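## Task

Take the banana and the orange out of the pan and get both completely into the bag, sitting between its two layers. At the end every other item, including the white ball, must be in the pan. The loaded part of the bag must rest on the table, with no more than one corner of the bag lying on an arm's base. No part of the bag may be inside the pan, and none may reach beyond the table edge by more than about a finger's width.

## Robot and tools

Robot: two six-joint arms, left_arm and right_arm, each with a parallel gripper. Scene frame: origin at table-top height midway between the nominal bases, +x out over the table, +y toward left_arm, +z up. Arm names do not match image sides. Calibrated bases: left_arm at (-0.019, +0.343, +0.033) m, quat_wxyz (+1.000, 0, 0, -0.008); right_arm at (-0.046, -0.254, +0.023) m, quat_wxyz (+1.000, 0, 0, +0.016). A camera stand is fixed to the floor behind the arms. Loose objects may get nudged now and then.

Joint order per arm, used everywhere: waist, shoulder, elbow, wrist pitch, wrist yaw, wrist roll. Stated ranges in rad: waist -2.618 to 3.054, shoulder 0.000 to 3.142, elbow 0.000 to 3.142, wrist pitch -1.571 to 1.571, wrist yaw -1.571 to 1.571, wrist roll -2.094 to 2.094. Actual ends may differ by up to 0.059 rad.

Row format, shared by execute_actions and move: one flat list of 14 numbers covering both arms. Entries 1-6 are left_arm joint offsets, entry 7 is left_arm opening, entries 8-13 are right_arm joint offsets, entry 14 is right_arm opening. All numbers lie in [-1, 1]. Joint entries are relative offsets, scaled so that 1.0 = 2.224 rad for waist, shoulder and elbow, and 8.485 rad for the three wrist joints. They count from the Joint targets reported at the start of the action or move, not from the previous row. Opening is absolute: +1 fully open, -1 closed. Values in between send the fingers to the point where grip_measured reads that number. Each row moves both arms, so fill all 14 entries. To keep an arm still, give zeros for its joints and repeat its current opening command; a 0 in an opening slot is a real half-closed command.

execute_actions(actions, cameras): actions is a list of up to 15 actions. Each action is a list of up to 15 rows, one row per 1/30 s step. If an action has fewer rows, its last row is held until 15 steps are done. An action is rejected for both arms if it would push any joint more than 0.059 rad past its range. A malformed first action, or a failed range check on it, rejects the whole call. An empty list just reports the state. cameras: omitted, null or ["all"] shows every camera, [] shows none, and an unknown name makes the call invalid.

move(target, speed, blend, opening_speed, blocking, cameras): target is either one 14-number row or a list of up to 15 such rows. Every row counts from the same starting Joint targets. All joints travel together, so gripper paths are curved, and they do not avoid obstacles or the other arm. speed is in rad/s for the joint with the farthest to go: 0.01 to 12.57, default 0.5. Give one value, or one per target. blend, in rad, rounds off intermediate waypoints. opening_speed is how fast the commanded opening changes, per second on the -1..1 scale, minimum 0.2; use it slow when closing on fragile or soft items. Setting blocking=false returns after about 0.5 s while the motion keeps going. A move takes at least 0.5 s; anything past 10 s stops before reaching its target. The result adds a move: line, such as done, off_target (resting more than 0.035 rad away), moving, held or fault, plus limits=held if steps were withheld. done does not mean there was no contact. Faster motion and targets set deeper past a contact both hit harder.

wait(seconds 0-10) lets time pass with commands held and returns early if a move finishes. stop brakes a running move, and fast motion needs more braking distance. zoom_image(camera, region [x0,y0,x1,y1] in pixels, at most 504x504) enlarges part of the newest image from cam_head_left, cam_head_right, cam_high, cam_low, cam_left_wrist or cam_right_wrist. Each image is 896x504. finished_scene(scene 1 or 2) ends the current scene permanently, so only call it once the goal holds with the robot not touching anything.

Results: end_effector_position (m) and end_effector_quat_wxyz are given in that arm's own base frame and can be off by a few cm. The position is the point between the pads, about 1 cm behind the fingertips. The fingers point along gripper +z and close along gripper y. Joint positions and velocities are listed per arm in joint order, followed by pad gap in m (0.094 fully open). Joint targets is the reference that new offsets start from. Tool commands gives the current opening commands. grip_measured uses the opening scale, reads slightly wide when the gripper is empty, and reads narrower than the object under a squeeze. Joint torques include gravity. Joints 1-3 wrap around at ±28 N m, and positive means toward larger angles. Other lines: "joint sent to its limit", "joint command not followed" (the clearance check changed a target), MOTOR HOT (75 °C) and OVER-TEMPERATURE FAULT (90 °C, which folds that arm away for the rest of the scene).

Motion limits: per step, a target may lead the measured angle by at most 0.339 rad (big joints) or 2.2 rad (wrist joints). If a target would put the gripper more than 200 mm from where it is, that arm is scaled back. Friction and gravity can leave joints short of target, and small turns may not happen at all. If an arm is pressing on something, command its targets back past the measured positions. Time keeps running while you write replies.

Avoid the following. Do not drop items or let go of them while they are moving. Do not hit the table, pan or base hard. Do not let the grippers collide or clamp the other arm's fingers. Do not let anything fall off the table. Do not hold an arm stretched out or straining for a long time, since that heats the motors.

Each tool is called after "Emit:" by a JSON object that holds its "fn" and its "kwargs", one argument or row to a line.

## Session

Emit:
{"fn": "execute_actions", "kwargs": {
  "actions": []
}}

Scene clock: 0.00 s.
left_arm: end_effector_position=(+0.3963, +0.0311, +0.0943) grip_measured=+1.000 end_effector_quat_wxyz=(+0.587, -0.050, +0.806, +0.059) | right_arm: end_effector_position=(+0.3989, +0.0123, +0.0807) grip_measured=+1.000 end_effector_quat_wxyz=(+0.550, -0.013, +0.835, -0.014)
Joint positions: left_arm=[0.018 1.567 0.361 0.893 -0.137 -0.006 0.094] | right_arm=[0.058 1.557 0.408 0.741 0.063 -0.014 0.094]
Joint velocities: within noise
Joint torques (N m): no reading
Heat: left arm: 25 °C; right arm: 29 °C.
Joint targets: left_arm=[0.018 1.563 0.365 0.889 -0.137 -0.006] | right_arm=[0.058 1.547 0.419 0.755 0.063 -0.014]
Tool commands: left_gripper/opening=+1.0 right_gripper/opening=+1.0

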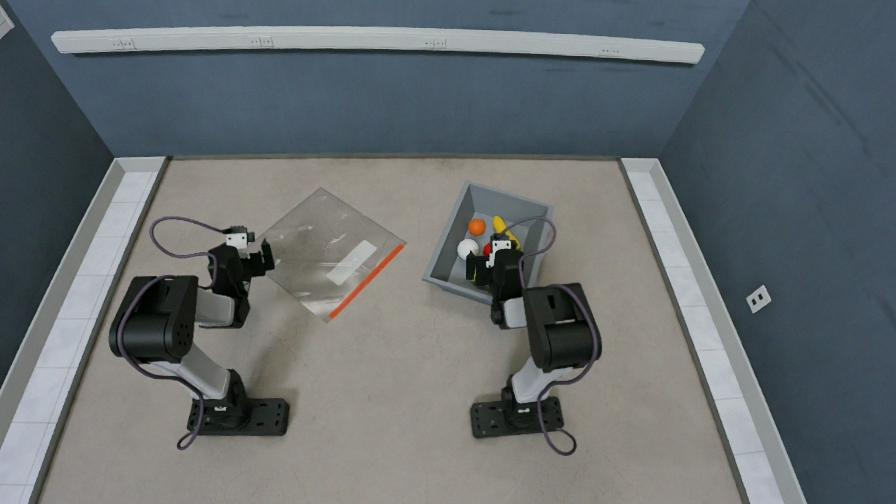

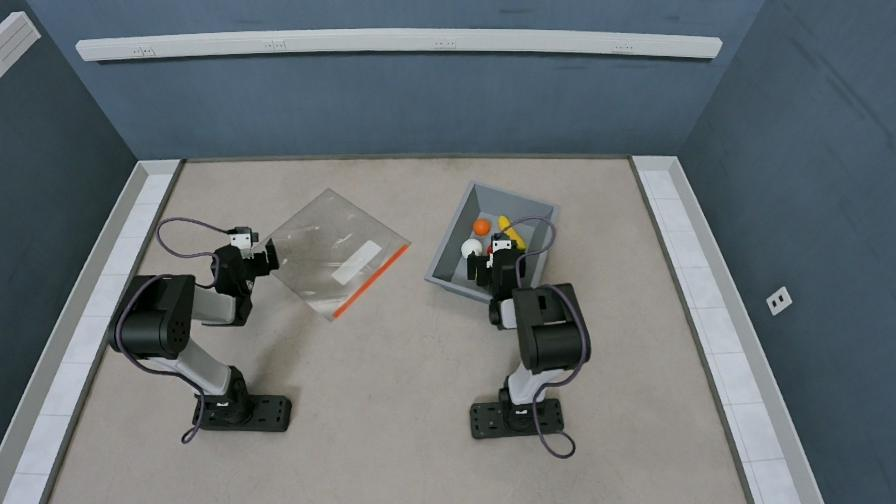

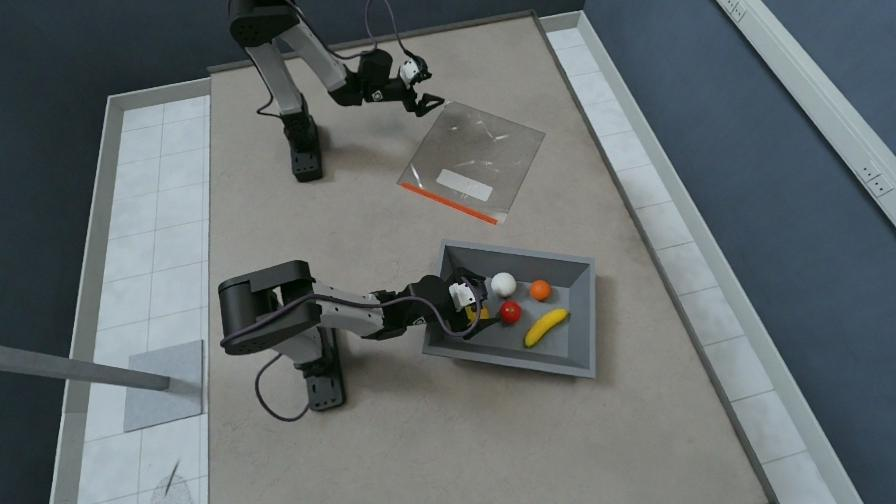

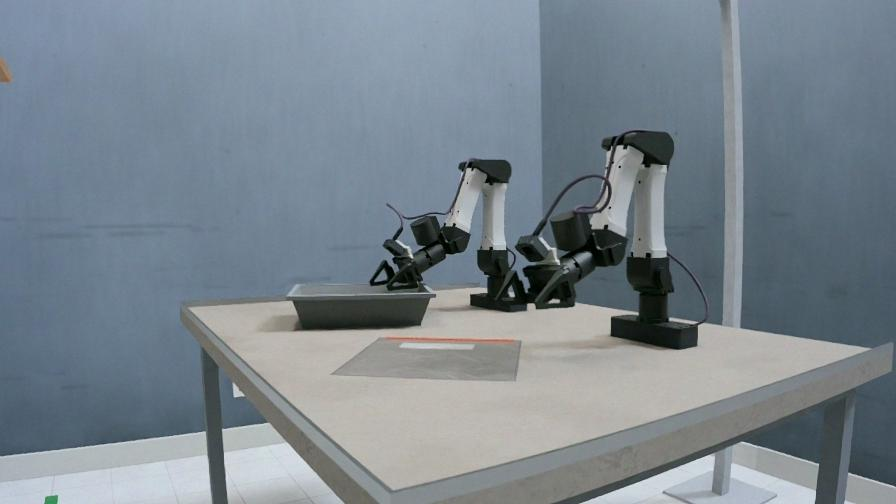

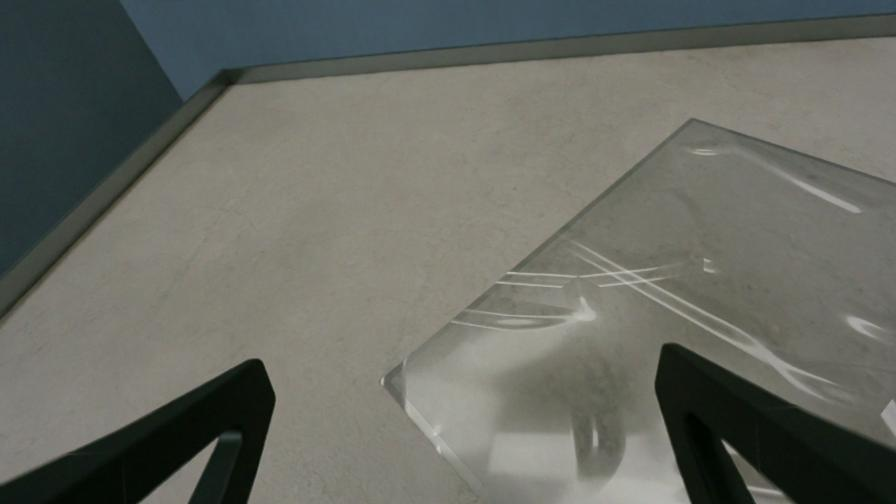

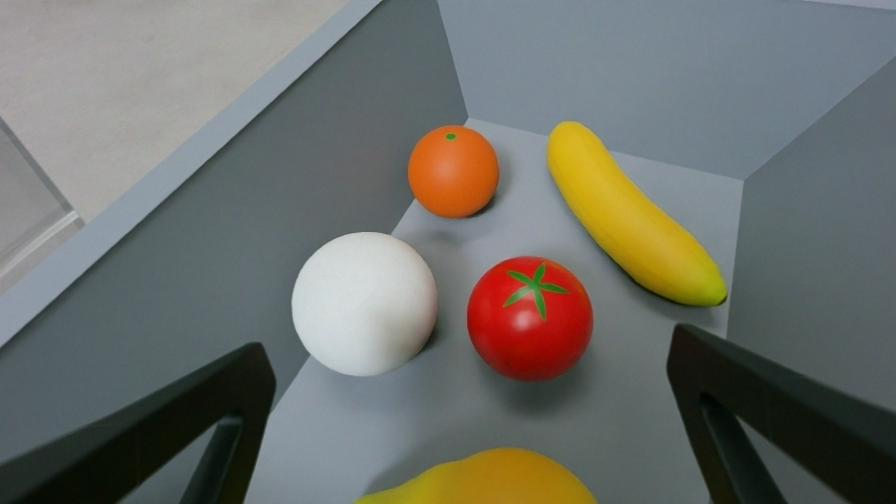

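Emit:
{"fn": "move", "kwargs": {
  "target": [-0.277,0.2401,0.7518,-0.2829,0.0161,0.0147,1,-0.0486,0.2089,0.7179,-0.2540,-0.0074,0.0017,1],
  "speed": 1.5
}}

Scene clock: 6.53 s.
left_arm: end_effector_position=(+0.3313, -0.2225, +0.1415) grip_measured=+1.000 end_effector_quat_wxyz=(+0.007, +0.345, +0.939, +0.006) | right_arm: end_effector_position=(+0.4153, -0.0201, +0.1666) grip_measured=+1.000 end_effector_quat_wxyz=(+0.082, +0.019, +0.996, -0.007)
Joint positions: left_arm=[-0.598 2.078 2.017 -1.499 -0.014 0.107 0.094] | right_arm=[-0.045 1.999 1.989 -1.396 0.009 -0.008 0.094]
Joint velocities: within noise
Joint torques (N m): left_arm=[0.21 -8.98 8.92 0.32 0.14 0.04] | right_arm=[-0.53 -8.68 8.73 0.55 -0.12 0.13]
Heat: left arm: 27 °C; right arm: 30 °C.
Joint targets: left_arm=[-0.598 2.097 2.038 -1.512 0.000 0.118] | right_arm=[-0.050 2.012 2.015 -1.400 0.000 0.000]
move: done

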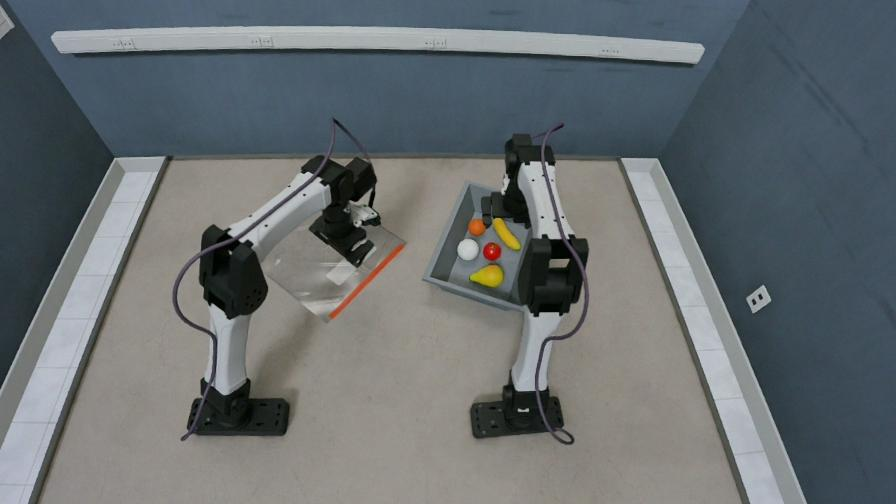

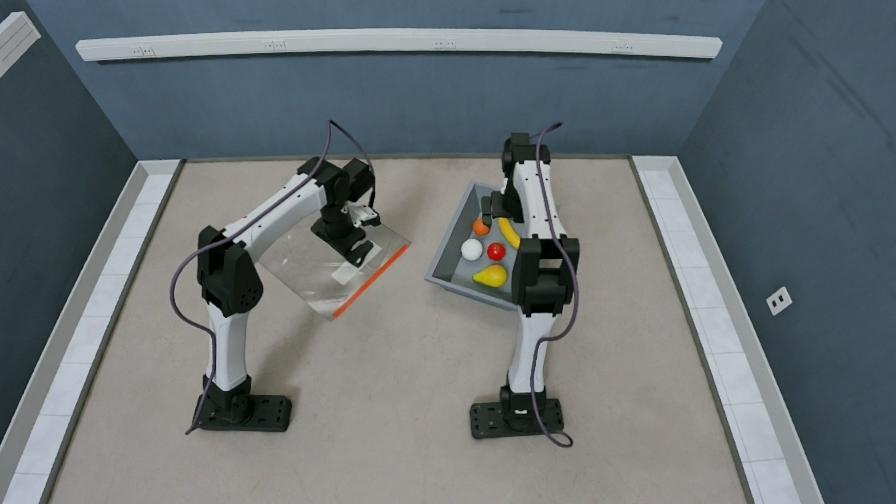

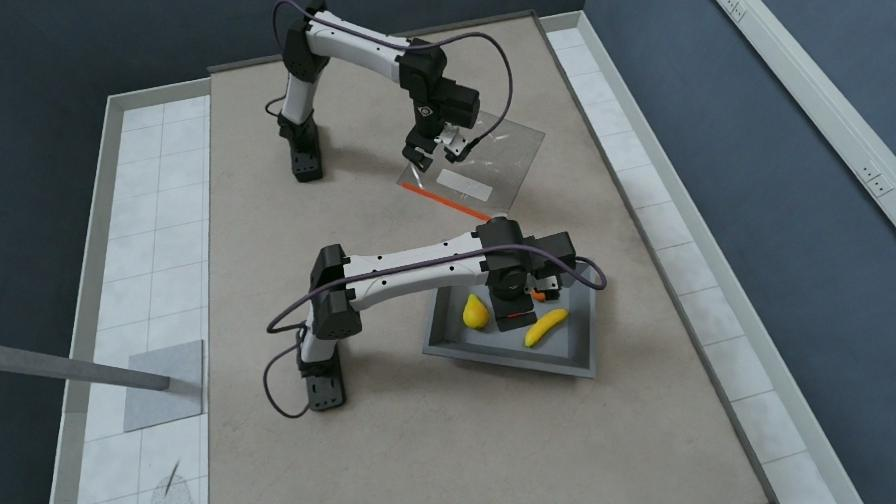

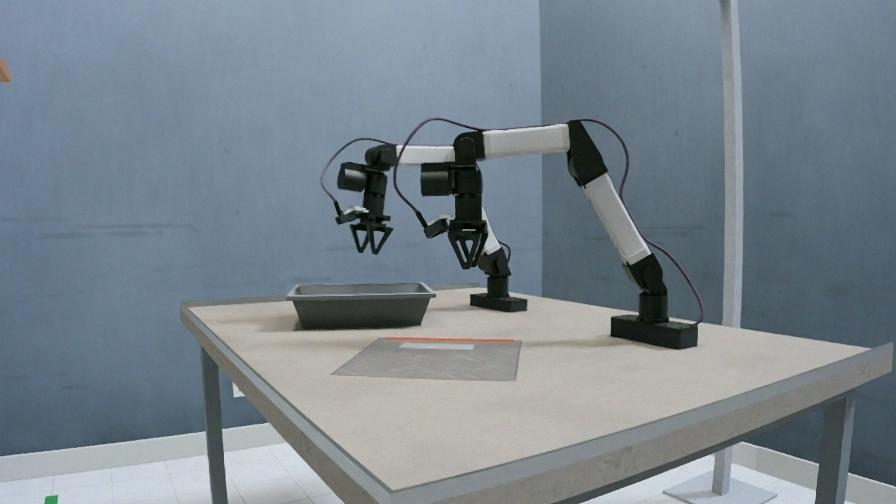

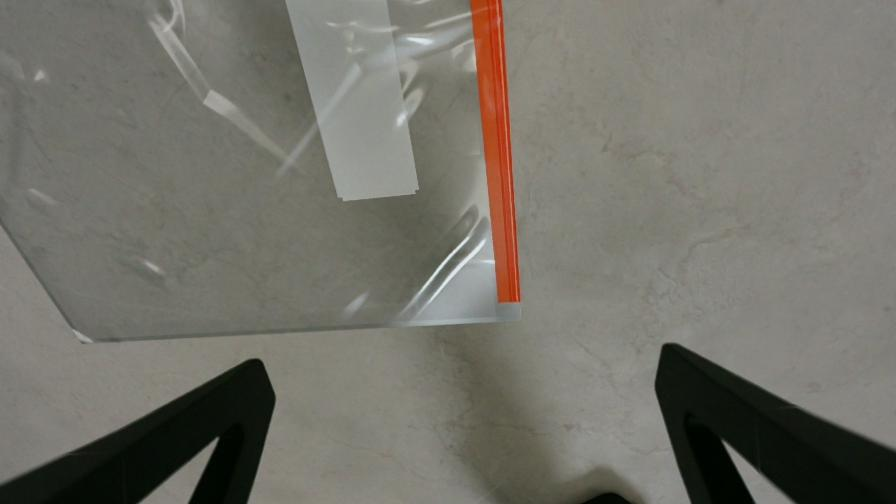

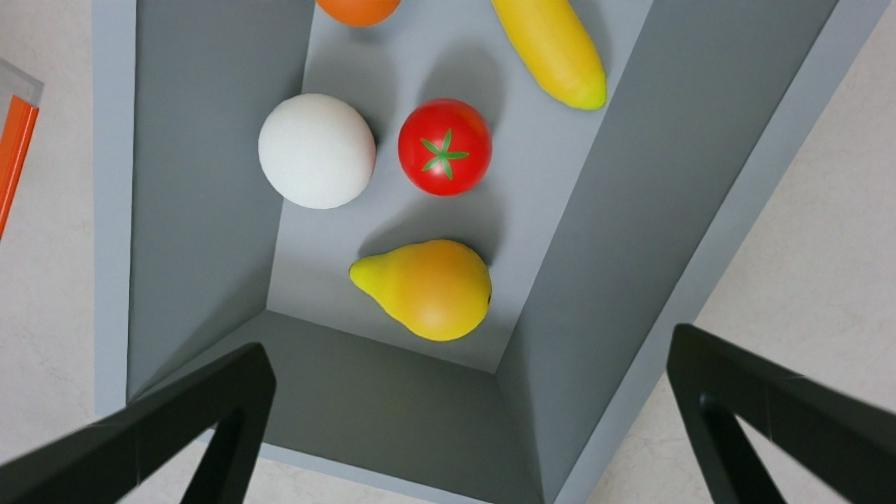

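Emit:
{"fn": "move", "kwargs": {
  "target": [0.0337,0.0368,-0.1401,0.0464,0,0.0012,1,-0.1499,0.0415,-0.1005,0.0633,-0.0565,-0.0985,0.5],
  "speed": 1.2,
  "cameras": ["cam_left_wrist","cam_right_wrist","cam_head_left"]
}}

Scene clock: 10.77 s.
left_arm: end_effector_position=(+0.3629, -0.2081, +0.0367) grip_measured=+1.000 end_effector_quat_wxyz=(+0.007, +0.316, +0.949, +0.006) | right_arm: end_effector_position=(+0.4849, -0.1116, +0.1148) grip_measured=+0.501 end_effector_quat_wxyz=(+0.285, -0.254, +0.921, +0.079)
Joint positions: left_arm=[-0.527 2.165 1.734 -1.129 -0.014 0.117 0.094] | right_arm=[-0.384 2.094 1.794 -0.879 -0.466 -0.827 0.071]
Joint velocities: within noise
Joint torques (N m): left_arm=[0.54 -10.09 6.11 0.57 0.13 0.06] | right_arm=[0.42 -10.18 6.54 1.11 -0.36 -0.05]
Heat: left arm: 27 °C; right arm: 31 °C.
Joint targets: left_arm=[-0.523 2.179 1.726 -1.118 0.000 0.128] | right_arm=[-0.384 2.104 1.792 -0.863 -0.479 -0.836]
move: done
Images, in order (width x height): cam_head_left 896x504, cam_left_wrist 896x504, cam_right_wrist 896x504.

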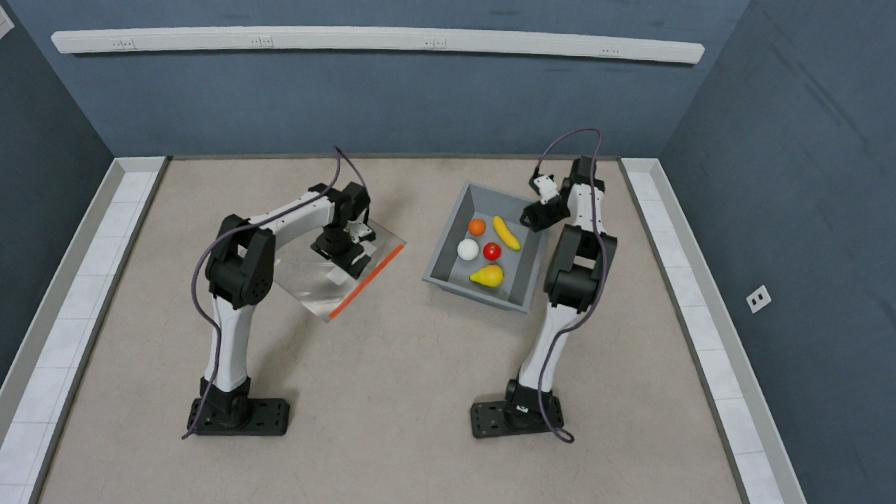

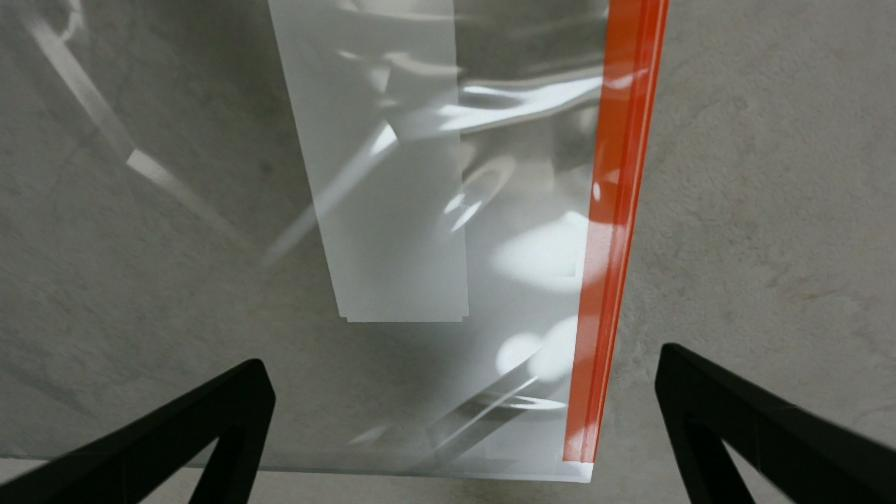

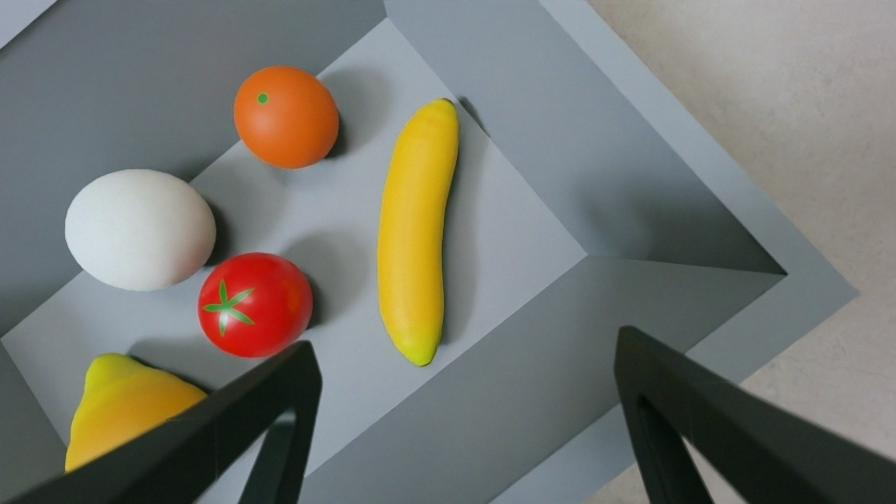

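Emit:
{"fn": "move", "kwargs": {
  "target": [
    [0.0175,0,0,0,0,0.0038,1,0.0315,0.0271,-0.0510,0.0205,0,0,0.5],
    [0.0175,0.0400,-0.0480,0.0225,0,0.0038,1,0.0315,0.0618,-0.1035,0.0433,0,0,0.5]
  ],
  "speed": [0.4,0.25],
  "cameras": ["cam_left_wrist","cam_right_wrist"]
}}

Scene clock: 14.17 s.
left_arm: end_effector_position=(+0.3734, -0.1944, -0.0155) grip_measured=+1.000 end_effector_quat_wxyz=(+0.004, +0.314, +0.949, +0.005) | right_arm: end_effector_position=(+0.4996, -0.0763, +0.0076) grip_measured=+0.501 end_effector_quat_wxyz=(+0.287, -0.292, +0.908, +0.094)
Joint positions: left_arm=[-0.485 2.238 1.64 -0.967 -0.012 0.154 0.094] | right_arm=[-0.312 2.23 1.564 -0.512 -0.482 -0.836 0.071]
Joint velocities: within noise
Joint torques (N m): left_arm=[0.28 -9.17 4.62 0.85 0.12 0.02] | right_arm=[-0.14 -10.51 6 1.14 -0.27 0.03]
Heat: left arm: 27 °C; right arm: 32 °C.
Joint targets: left_arm=[-0.484 2.268 1.620 -0.927 0.000 0.161] | right_arm=[-0.314 2.242 1.562 -0.496 -0.479 -0.836]
move: off_target (left_arm); left_arm: the wrist pitch is farthest, 0.040 rad from its target
Images, in order (width x height): cam_left_wrist 896x504, cam_right_wrist 896x504.

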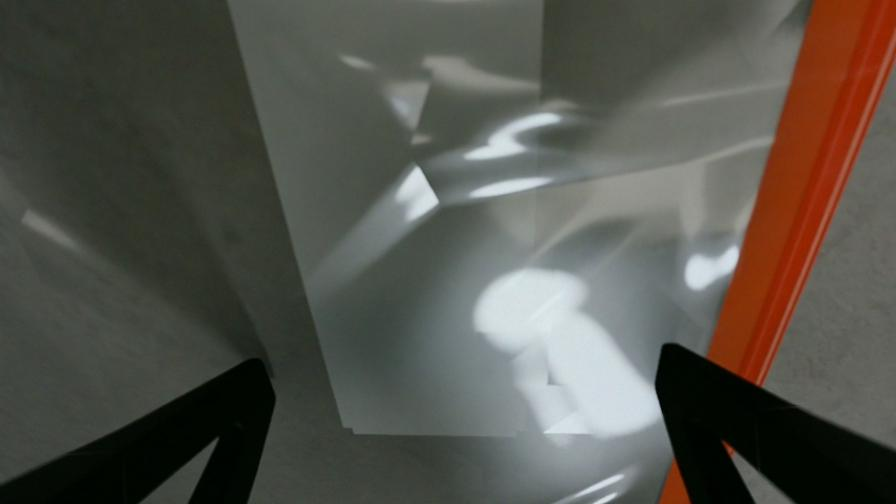

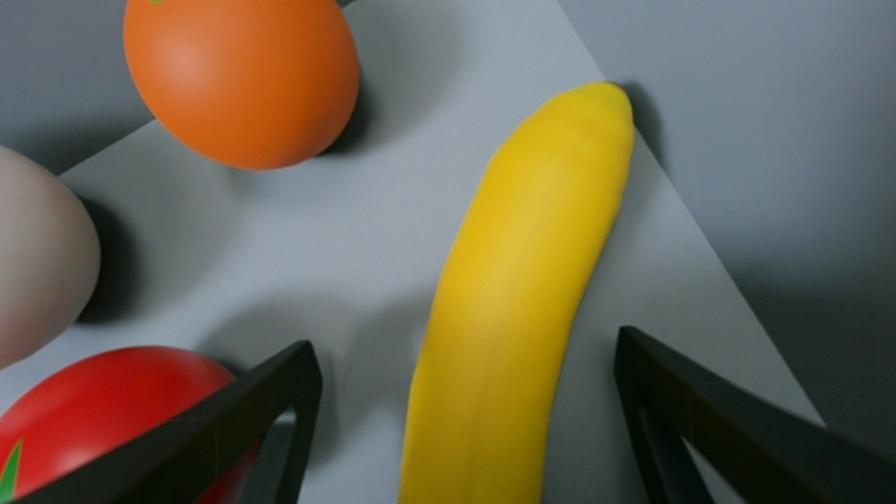

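Emit:
{"fn": "move", "kwargs": {
  "target": [
    [0,0,0,0,0,0,1,0,0.0077,0,0.002,0,0,0.5],
    [0,0,0,0,0,0,-0.2,0,0.0077,0,0.002,0,0,-0.34]
  ],
  "speed": 0.2,
  "opening_speed": 0.5,
  "cameras": ["cam_left_wrist","cam_right_wrist"]
}}

Emit:
{"fn": "move", "kwargs": {
  "target": [0,0,0,0,0,0,-1,0,0,0,0,0,0,-0.34],
  "opening_speed": 0.45,
  "cameras": ["cam_left_wrist"]
}}

Scene clock: 17.93 s.
left_arm: end_effector_position=(+0.3745, -0.1994, -0.0163) grip_measured=-0.198 end_effector_quat_wxyz=(+0.009, +0.314, +0.949, -0.007) | right_arm: end_effector_position=(+0.5025, -0.0772, +0.0033) grip_measured=-0.336 end_effector_quat_wxyz=(+0.290, -0.292, +0.907, +0.091)
Joint positions: left_arm=[-0.485 2.238 1.637 -0.949 0.011 0.154 0.038] | right_arm=[-0.312 2.242 1.564 -0.491 -0.482 -0.836 0.031]
Joint velocities: within noise
Joint torques (N m): left_arm=[0.24 -9.13 4.98 0.7 -0.08 0.02] | right_arm=[-0.13 -10.17 5.98 1.1 -0.26 0.05]
Heat: left arm: 27 °C; right arm: 33 °C.
Joint targets: left_arm=[-0.484 2.268 1.619 -0.927 0.000 0.161] | right_arm=[-0.314 2.259 1.562 -0.479 -0.479 -0.836]
move: done; target 2's new numbers were sent with left_arm's wrist pitch 0.040 rad from that target
Images, in order (width x height): cam_left_wrist 896x504, cam_right_wrist 896x504.

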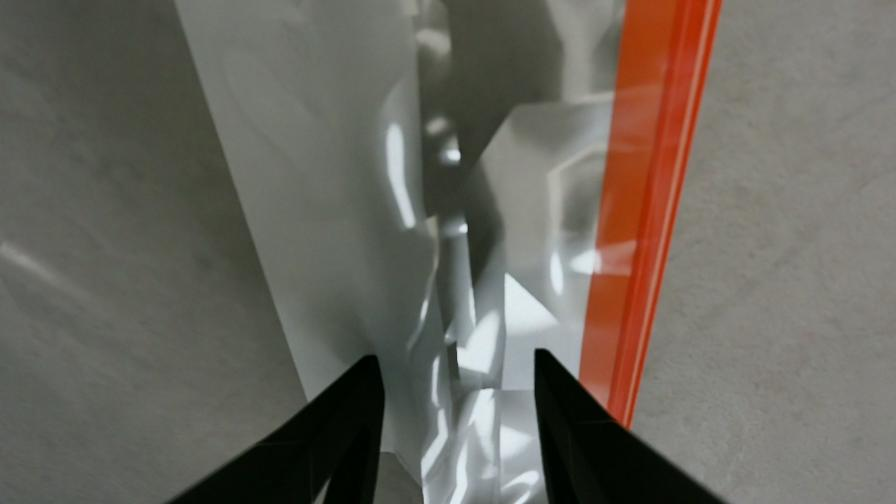

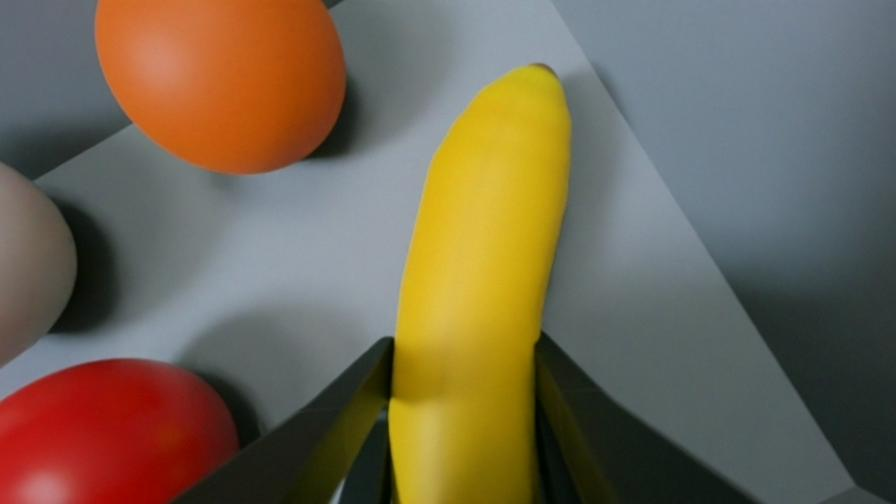

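Scene clock: 19.93 s.
left_arm: end_effector_position=(+0.3766, -0.2003, -0.0162) grip_measured=-0.968 end_effector_quat_wxyz=(+0.013, +0.314, +0.949, -0.007) | right_arm: end_effector_position=(+0.5025, -0.0772, +0.0033) grip_measured=-0.336 end_effector_quat_wxyz=(+0.290, -0.292, +0.907, +0.091)
Joint positions: left_arm=[-0.485 2.238 1.637 -0.94 0.01 0.154 0.001] | right_arm=[-0.312 2.242 1.564 -0.491 -0.482 -0.836 0.031]
Joint velocities: within noise
Joint torques (N m): left_arm=[0.28 -9.2 4.96 0.61 -0.08 0.02] | right_arm=[-0.13 -10.17 5.98 1.1 -0.26 0.04]
Heat: left arm: 27 °C; right arm: 34 °C.
Joint targets: left_arm=[-0.484 2.268 1.619 -0.927 0.000 0.161] | right_arm=[-0.314 2.259 1.562 -0.479 -0.479 -0.836]
move: done
Images, in order (width x height): cam_left_wrist 896x504.

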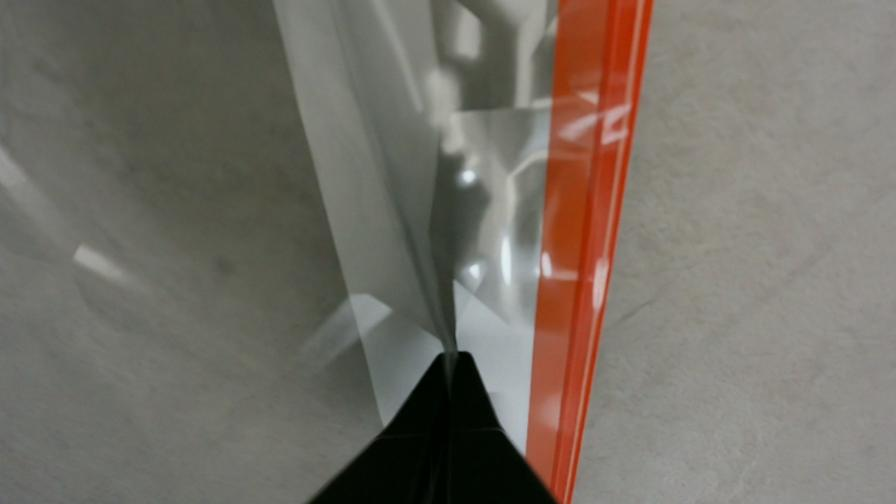

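Emit:
{"fn": "move", "kwargs": {
  "target": [
    [0,-0.0188,0.0889,-0.0279,0,0,-1,0,-0.0426,0.0524,-0.0248,0,0,-0.34],
    [0,-0.0377,0.1777,-0.0558,0,0,-1,0,-0.0578,0.1367,-0.0509,0,0,-0.34]
  ],
  "speed": 0.17,
  "blend": 0.03,
  "cameras": ["cam_left_wrist","cam_right_wrist","cam_low","cam_high"]
}}

Scene clock: 23.83 s.
left_arm: end_effector_position=(+0.3720, -0.1979, +0.0804) grip_measured=-0.970 end_effector_quat_wxyz=(-0.021, +0.314, +0.949, -0.002) | right_arm: end_effector_position=(+0.4947, -0.0747, +0.0860) grip_measured=-0.336 end_effector_quat_wxyz=(+0.257, -0.285, +0.916, +0.115)
Joint positions: left_arm=[-0.485 2.219 1.995 -1.388 0.01 0.154 0.001] | right_arm=[-0.312 2.184 1.839 -0.909 -0.482 -0.836 0.031]
Joint velocities: within noise
Joint torques (N m): left_arm=[0.28 -14.27 8.87 0.16 -0.07 0.02] | right_arm=[-0.13 -16.28 9.18 0.8 -0.27 0.04]
Heat: left arm: 29 °C; right arm: 36 °C.
Joint targets: left_arm=[-0.484 2.184 2.015 -1.400 0.000 0.161] | right_arm=[-0.314 2.130 1.866 -0.911 -0.479 -0.836]
move: off_target (right_arm); right_arm: the shoulder is farthest, 0.054 rad from its target
Images, in order (width x height): cam_high 896x504, cam_low 896x504, cam_left_wrist 896x504, cam_right_wrist 896x504.

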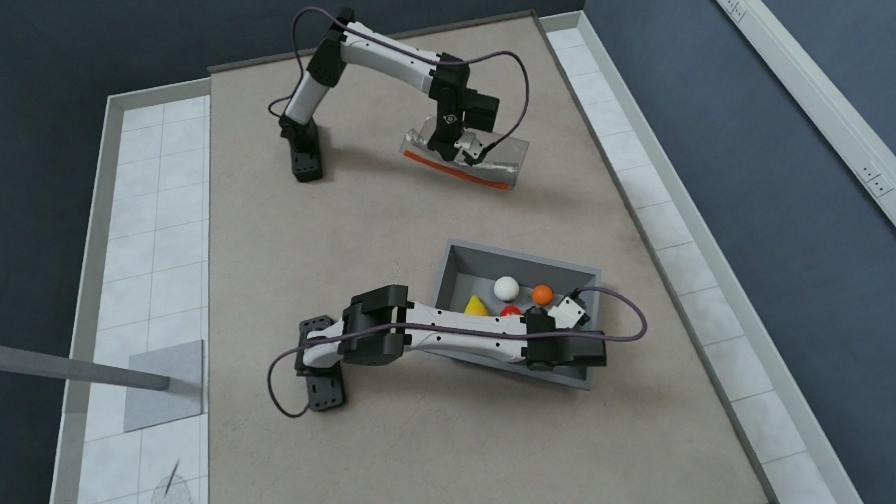

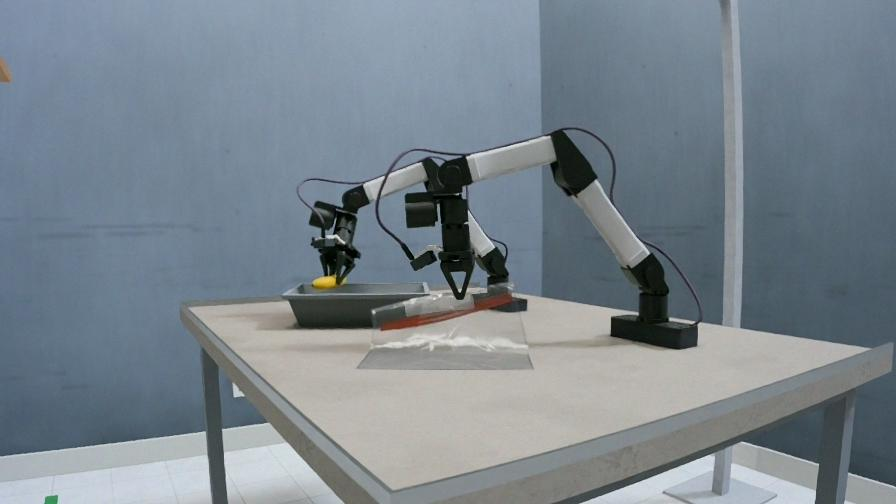

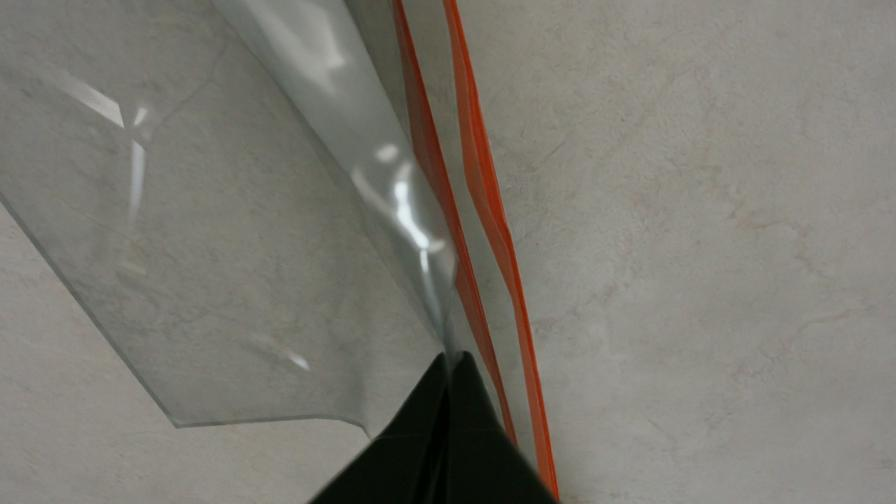

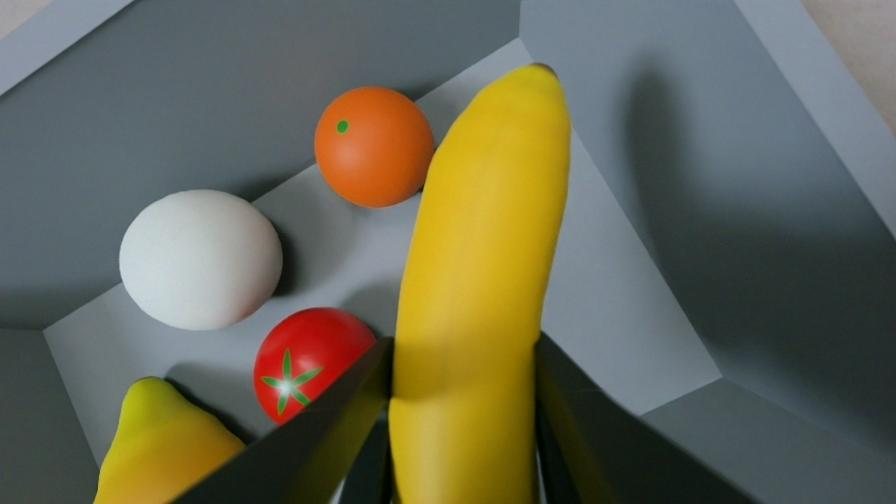

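Emit:
{"fn": "zoom_image", "kwargs": {
  "camera": "cam_low",
  "region": [330, 250, 560, 390]
}}

Scaled by 2.191 from the camera's 896x504 image, which has a finer 1280x720 frame.

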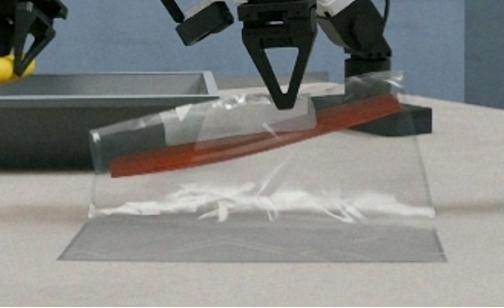

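Emit:
{"fn": "wait", "kwargs": {
  "seconds": 0.1,
  "cameras": ["cam_head_left","cam_head_right"]
}}

Emit:
{"fn": "zoom_image", "kwargs": {
  "camera": "cam_head_right",
  "region": [260, 170, 440, 330]
}}

Emit:
{"fn": "zoom_image", "kwargs": {
  "camera": "cam_head_left",
  "region": [260, 170, 440, 330]
}}

Scene clock: 24.63 s.
left_arm: end_effector_position=(+0.3718, -0.1978, +0.0804) grip_measured=-0.970 end_effector_quat_wxyz=(-0.022, +0.314, +0.949, -0.002) | right_arm: end_effector_position=(+0.4946, -0.0747, +0.0860) grip_measured=-0.336 end_effector_quat_wxyz=(+0.256, -0.285, +0.917, +0.115)
Joint positions: left_arm=[-0.485 2.219 1.995 -1.389 0.01 0.154 0.001] | right_arm=[-0.312 2.184 1.839 -0.91 -0.482 -0.836 0.031]
Joint velocities: within noise
Joint torques (N m): left_arm=[0.25 -14.27 8.84 0.16 -0.07 0.02] | right_arm=[-0.14 -16.28 9.18 0.82 -0.27 0.04]
Heat: left arm: 30 °C; right arm: 37 °C.
Joint targets: left_arm=[-0.484 2.184 2.015 -1.400 0.000 0.161] | right_arm=[-0.314 2.130 1.866 -0.911 -0.479 -0.836]
Tool commands: left_gripper/opening=-1.0 right_gripper/opening=-0.34
wait: 0.10 s; at rest from the start
Images, in order (width x height): cam_head_left 896x504, cam_head_right 896x504.

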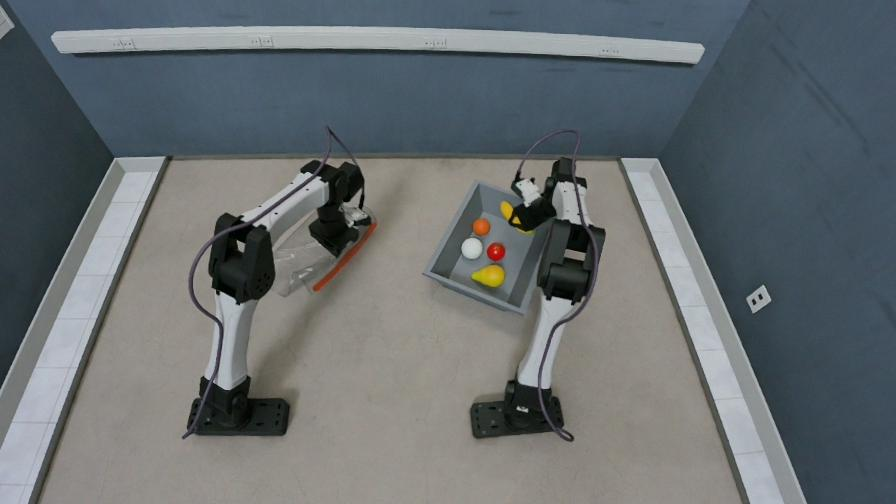

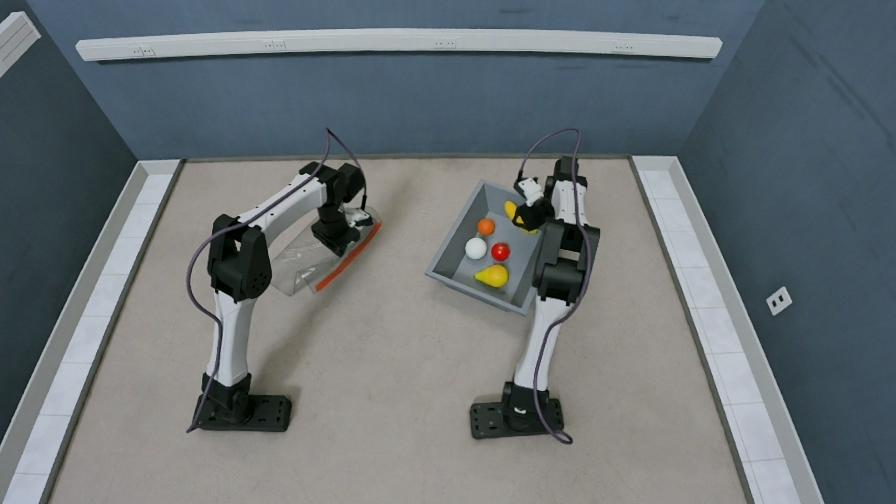

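Scaled by 2.800 from the camera's 896x504 image, which has a finer 1280x720 frame.

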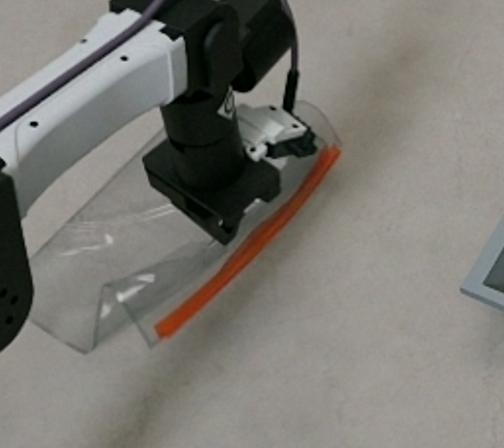

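Scaled by 2.800 from the camera's 896x504 image, which has a finer 1280x720 frame.

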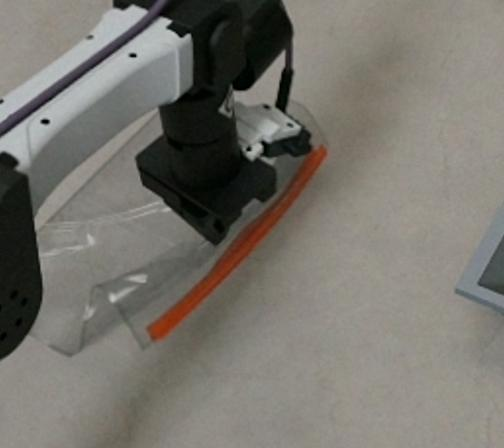

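Emit:
{"fn": "wait", "kwargs": {
  "seconds": 0,
  "cameras": ["cam_left_wrist"]
}}

Emit:
{"fn": "zoom_image", "kwargs": {
  "camera": "cam_left_wrist",
  "region": [330, 0, 640, 504]
}}

Scene clock: 25.60 s.
left_arm: end_effector_position=(+0.3717, -0.1977, +0.0804) grip_measured=-0.970 end_effector_quat_wxyz=(-0.022, +0.314, +0.949, -0.002) | right_arm: end_effector_position=(+0.4946, -0.0747, +0.0860) grip_measured=-0.336 end_effector_quat_wxyz=(+0.256, -0.285, +0.917, +0.115)
Joint positions: left_arm=[-0.485 2.219 1.995 -1.39 0.01 0.154 0.001] | right_arm=[-0.312 2.184 1.839 -0.91 -0.482 -0.836 0.031]
Joint velocities: within noise
Joint torques (N m): left_arm=[0.27 -14.27 8.83 0.18 -0.07 0.02] | right_arm=[-0.13 -16.31 9.17 0.83 -0.27 0.04]
Heat: left arm: 30 °C; right arm: 37 °C.
Joint targets: left_arm=[-0.484 2.184 2.015 -1.401 0.000 0.161] | right_arm=[-0.314 2.130 1.866 -0.911 -0.479 -0.836]
Tool commands: left_gripper/opening=-1.0 right_gripper/opening=-0.34
Images, in order (width x height): cam_left_wrist 896x504.

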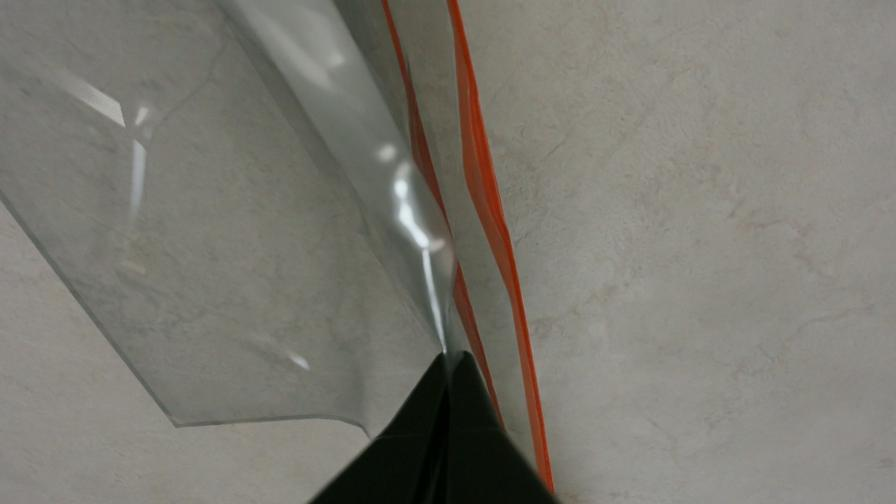

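Scaled by 1.000.

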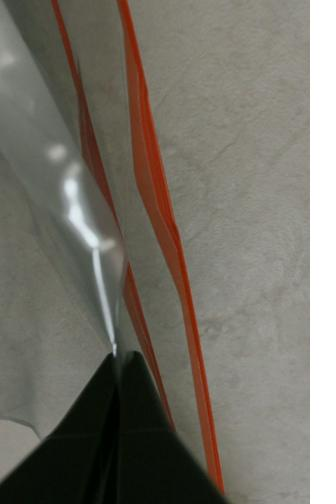

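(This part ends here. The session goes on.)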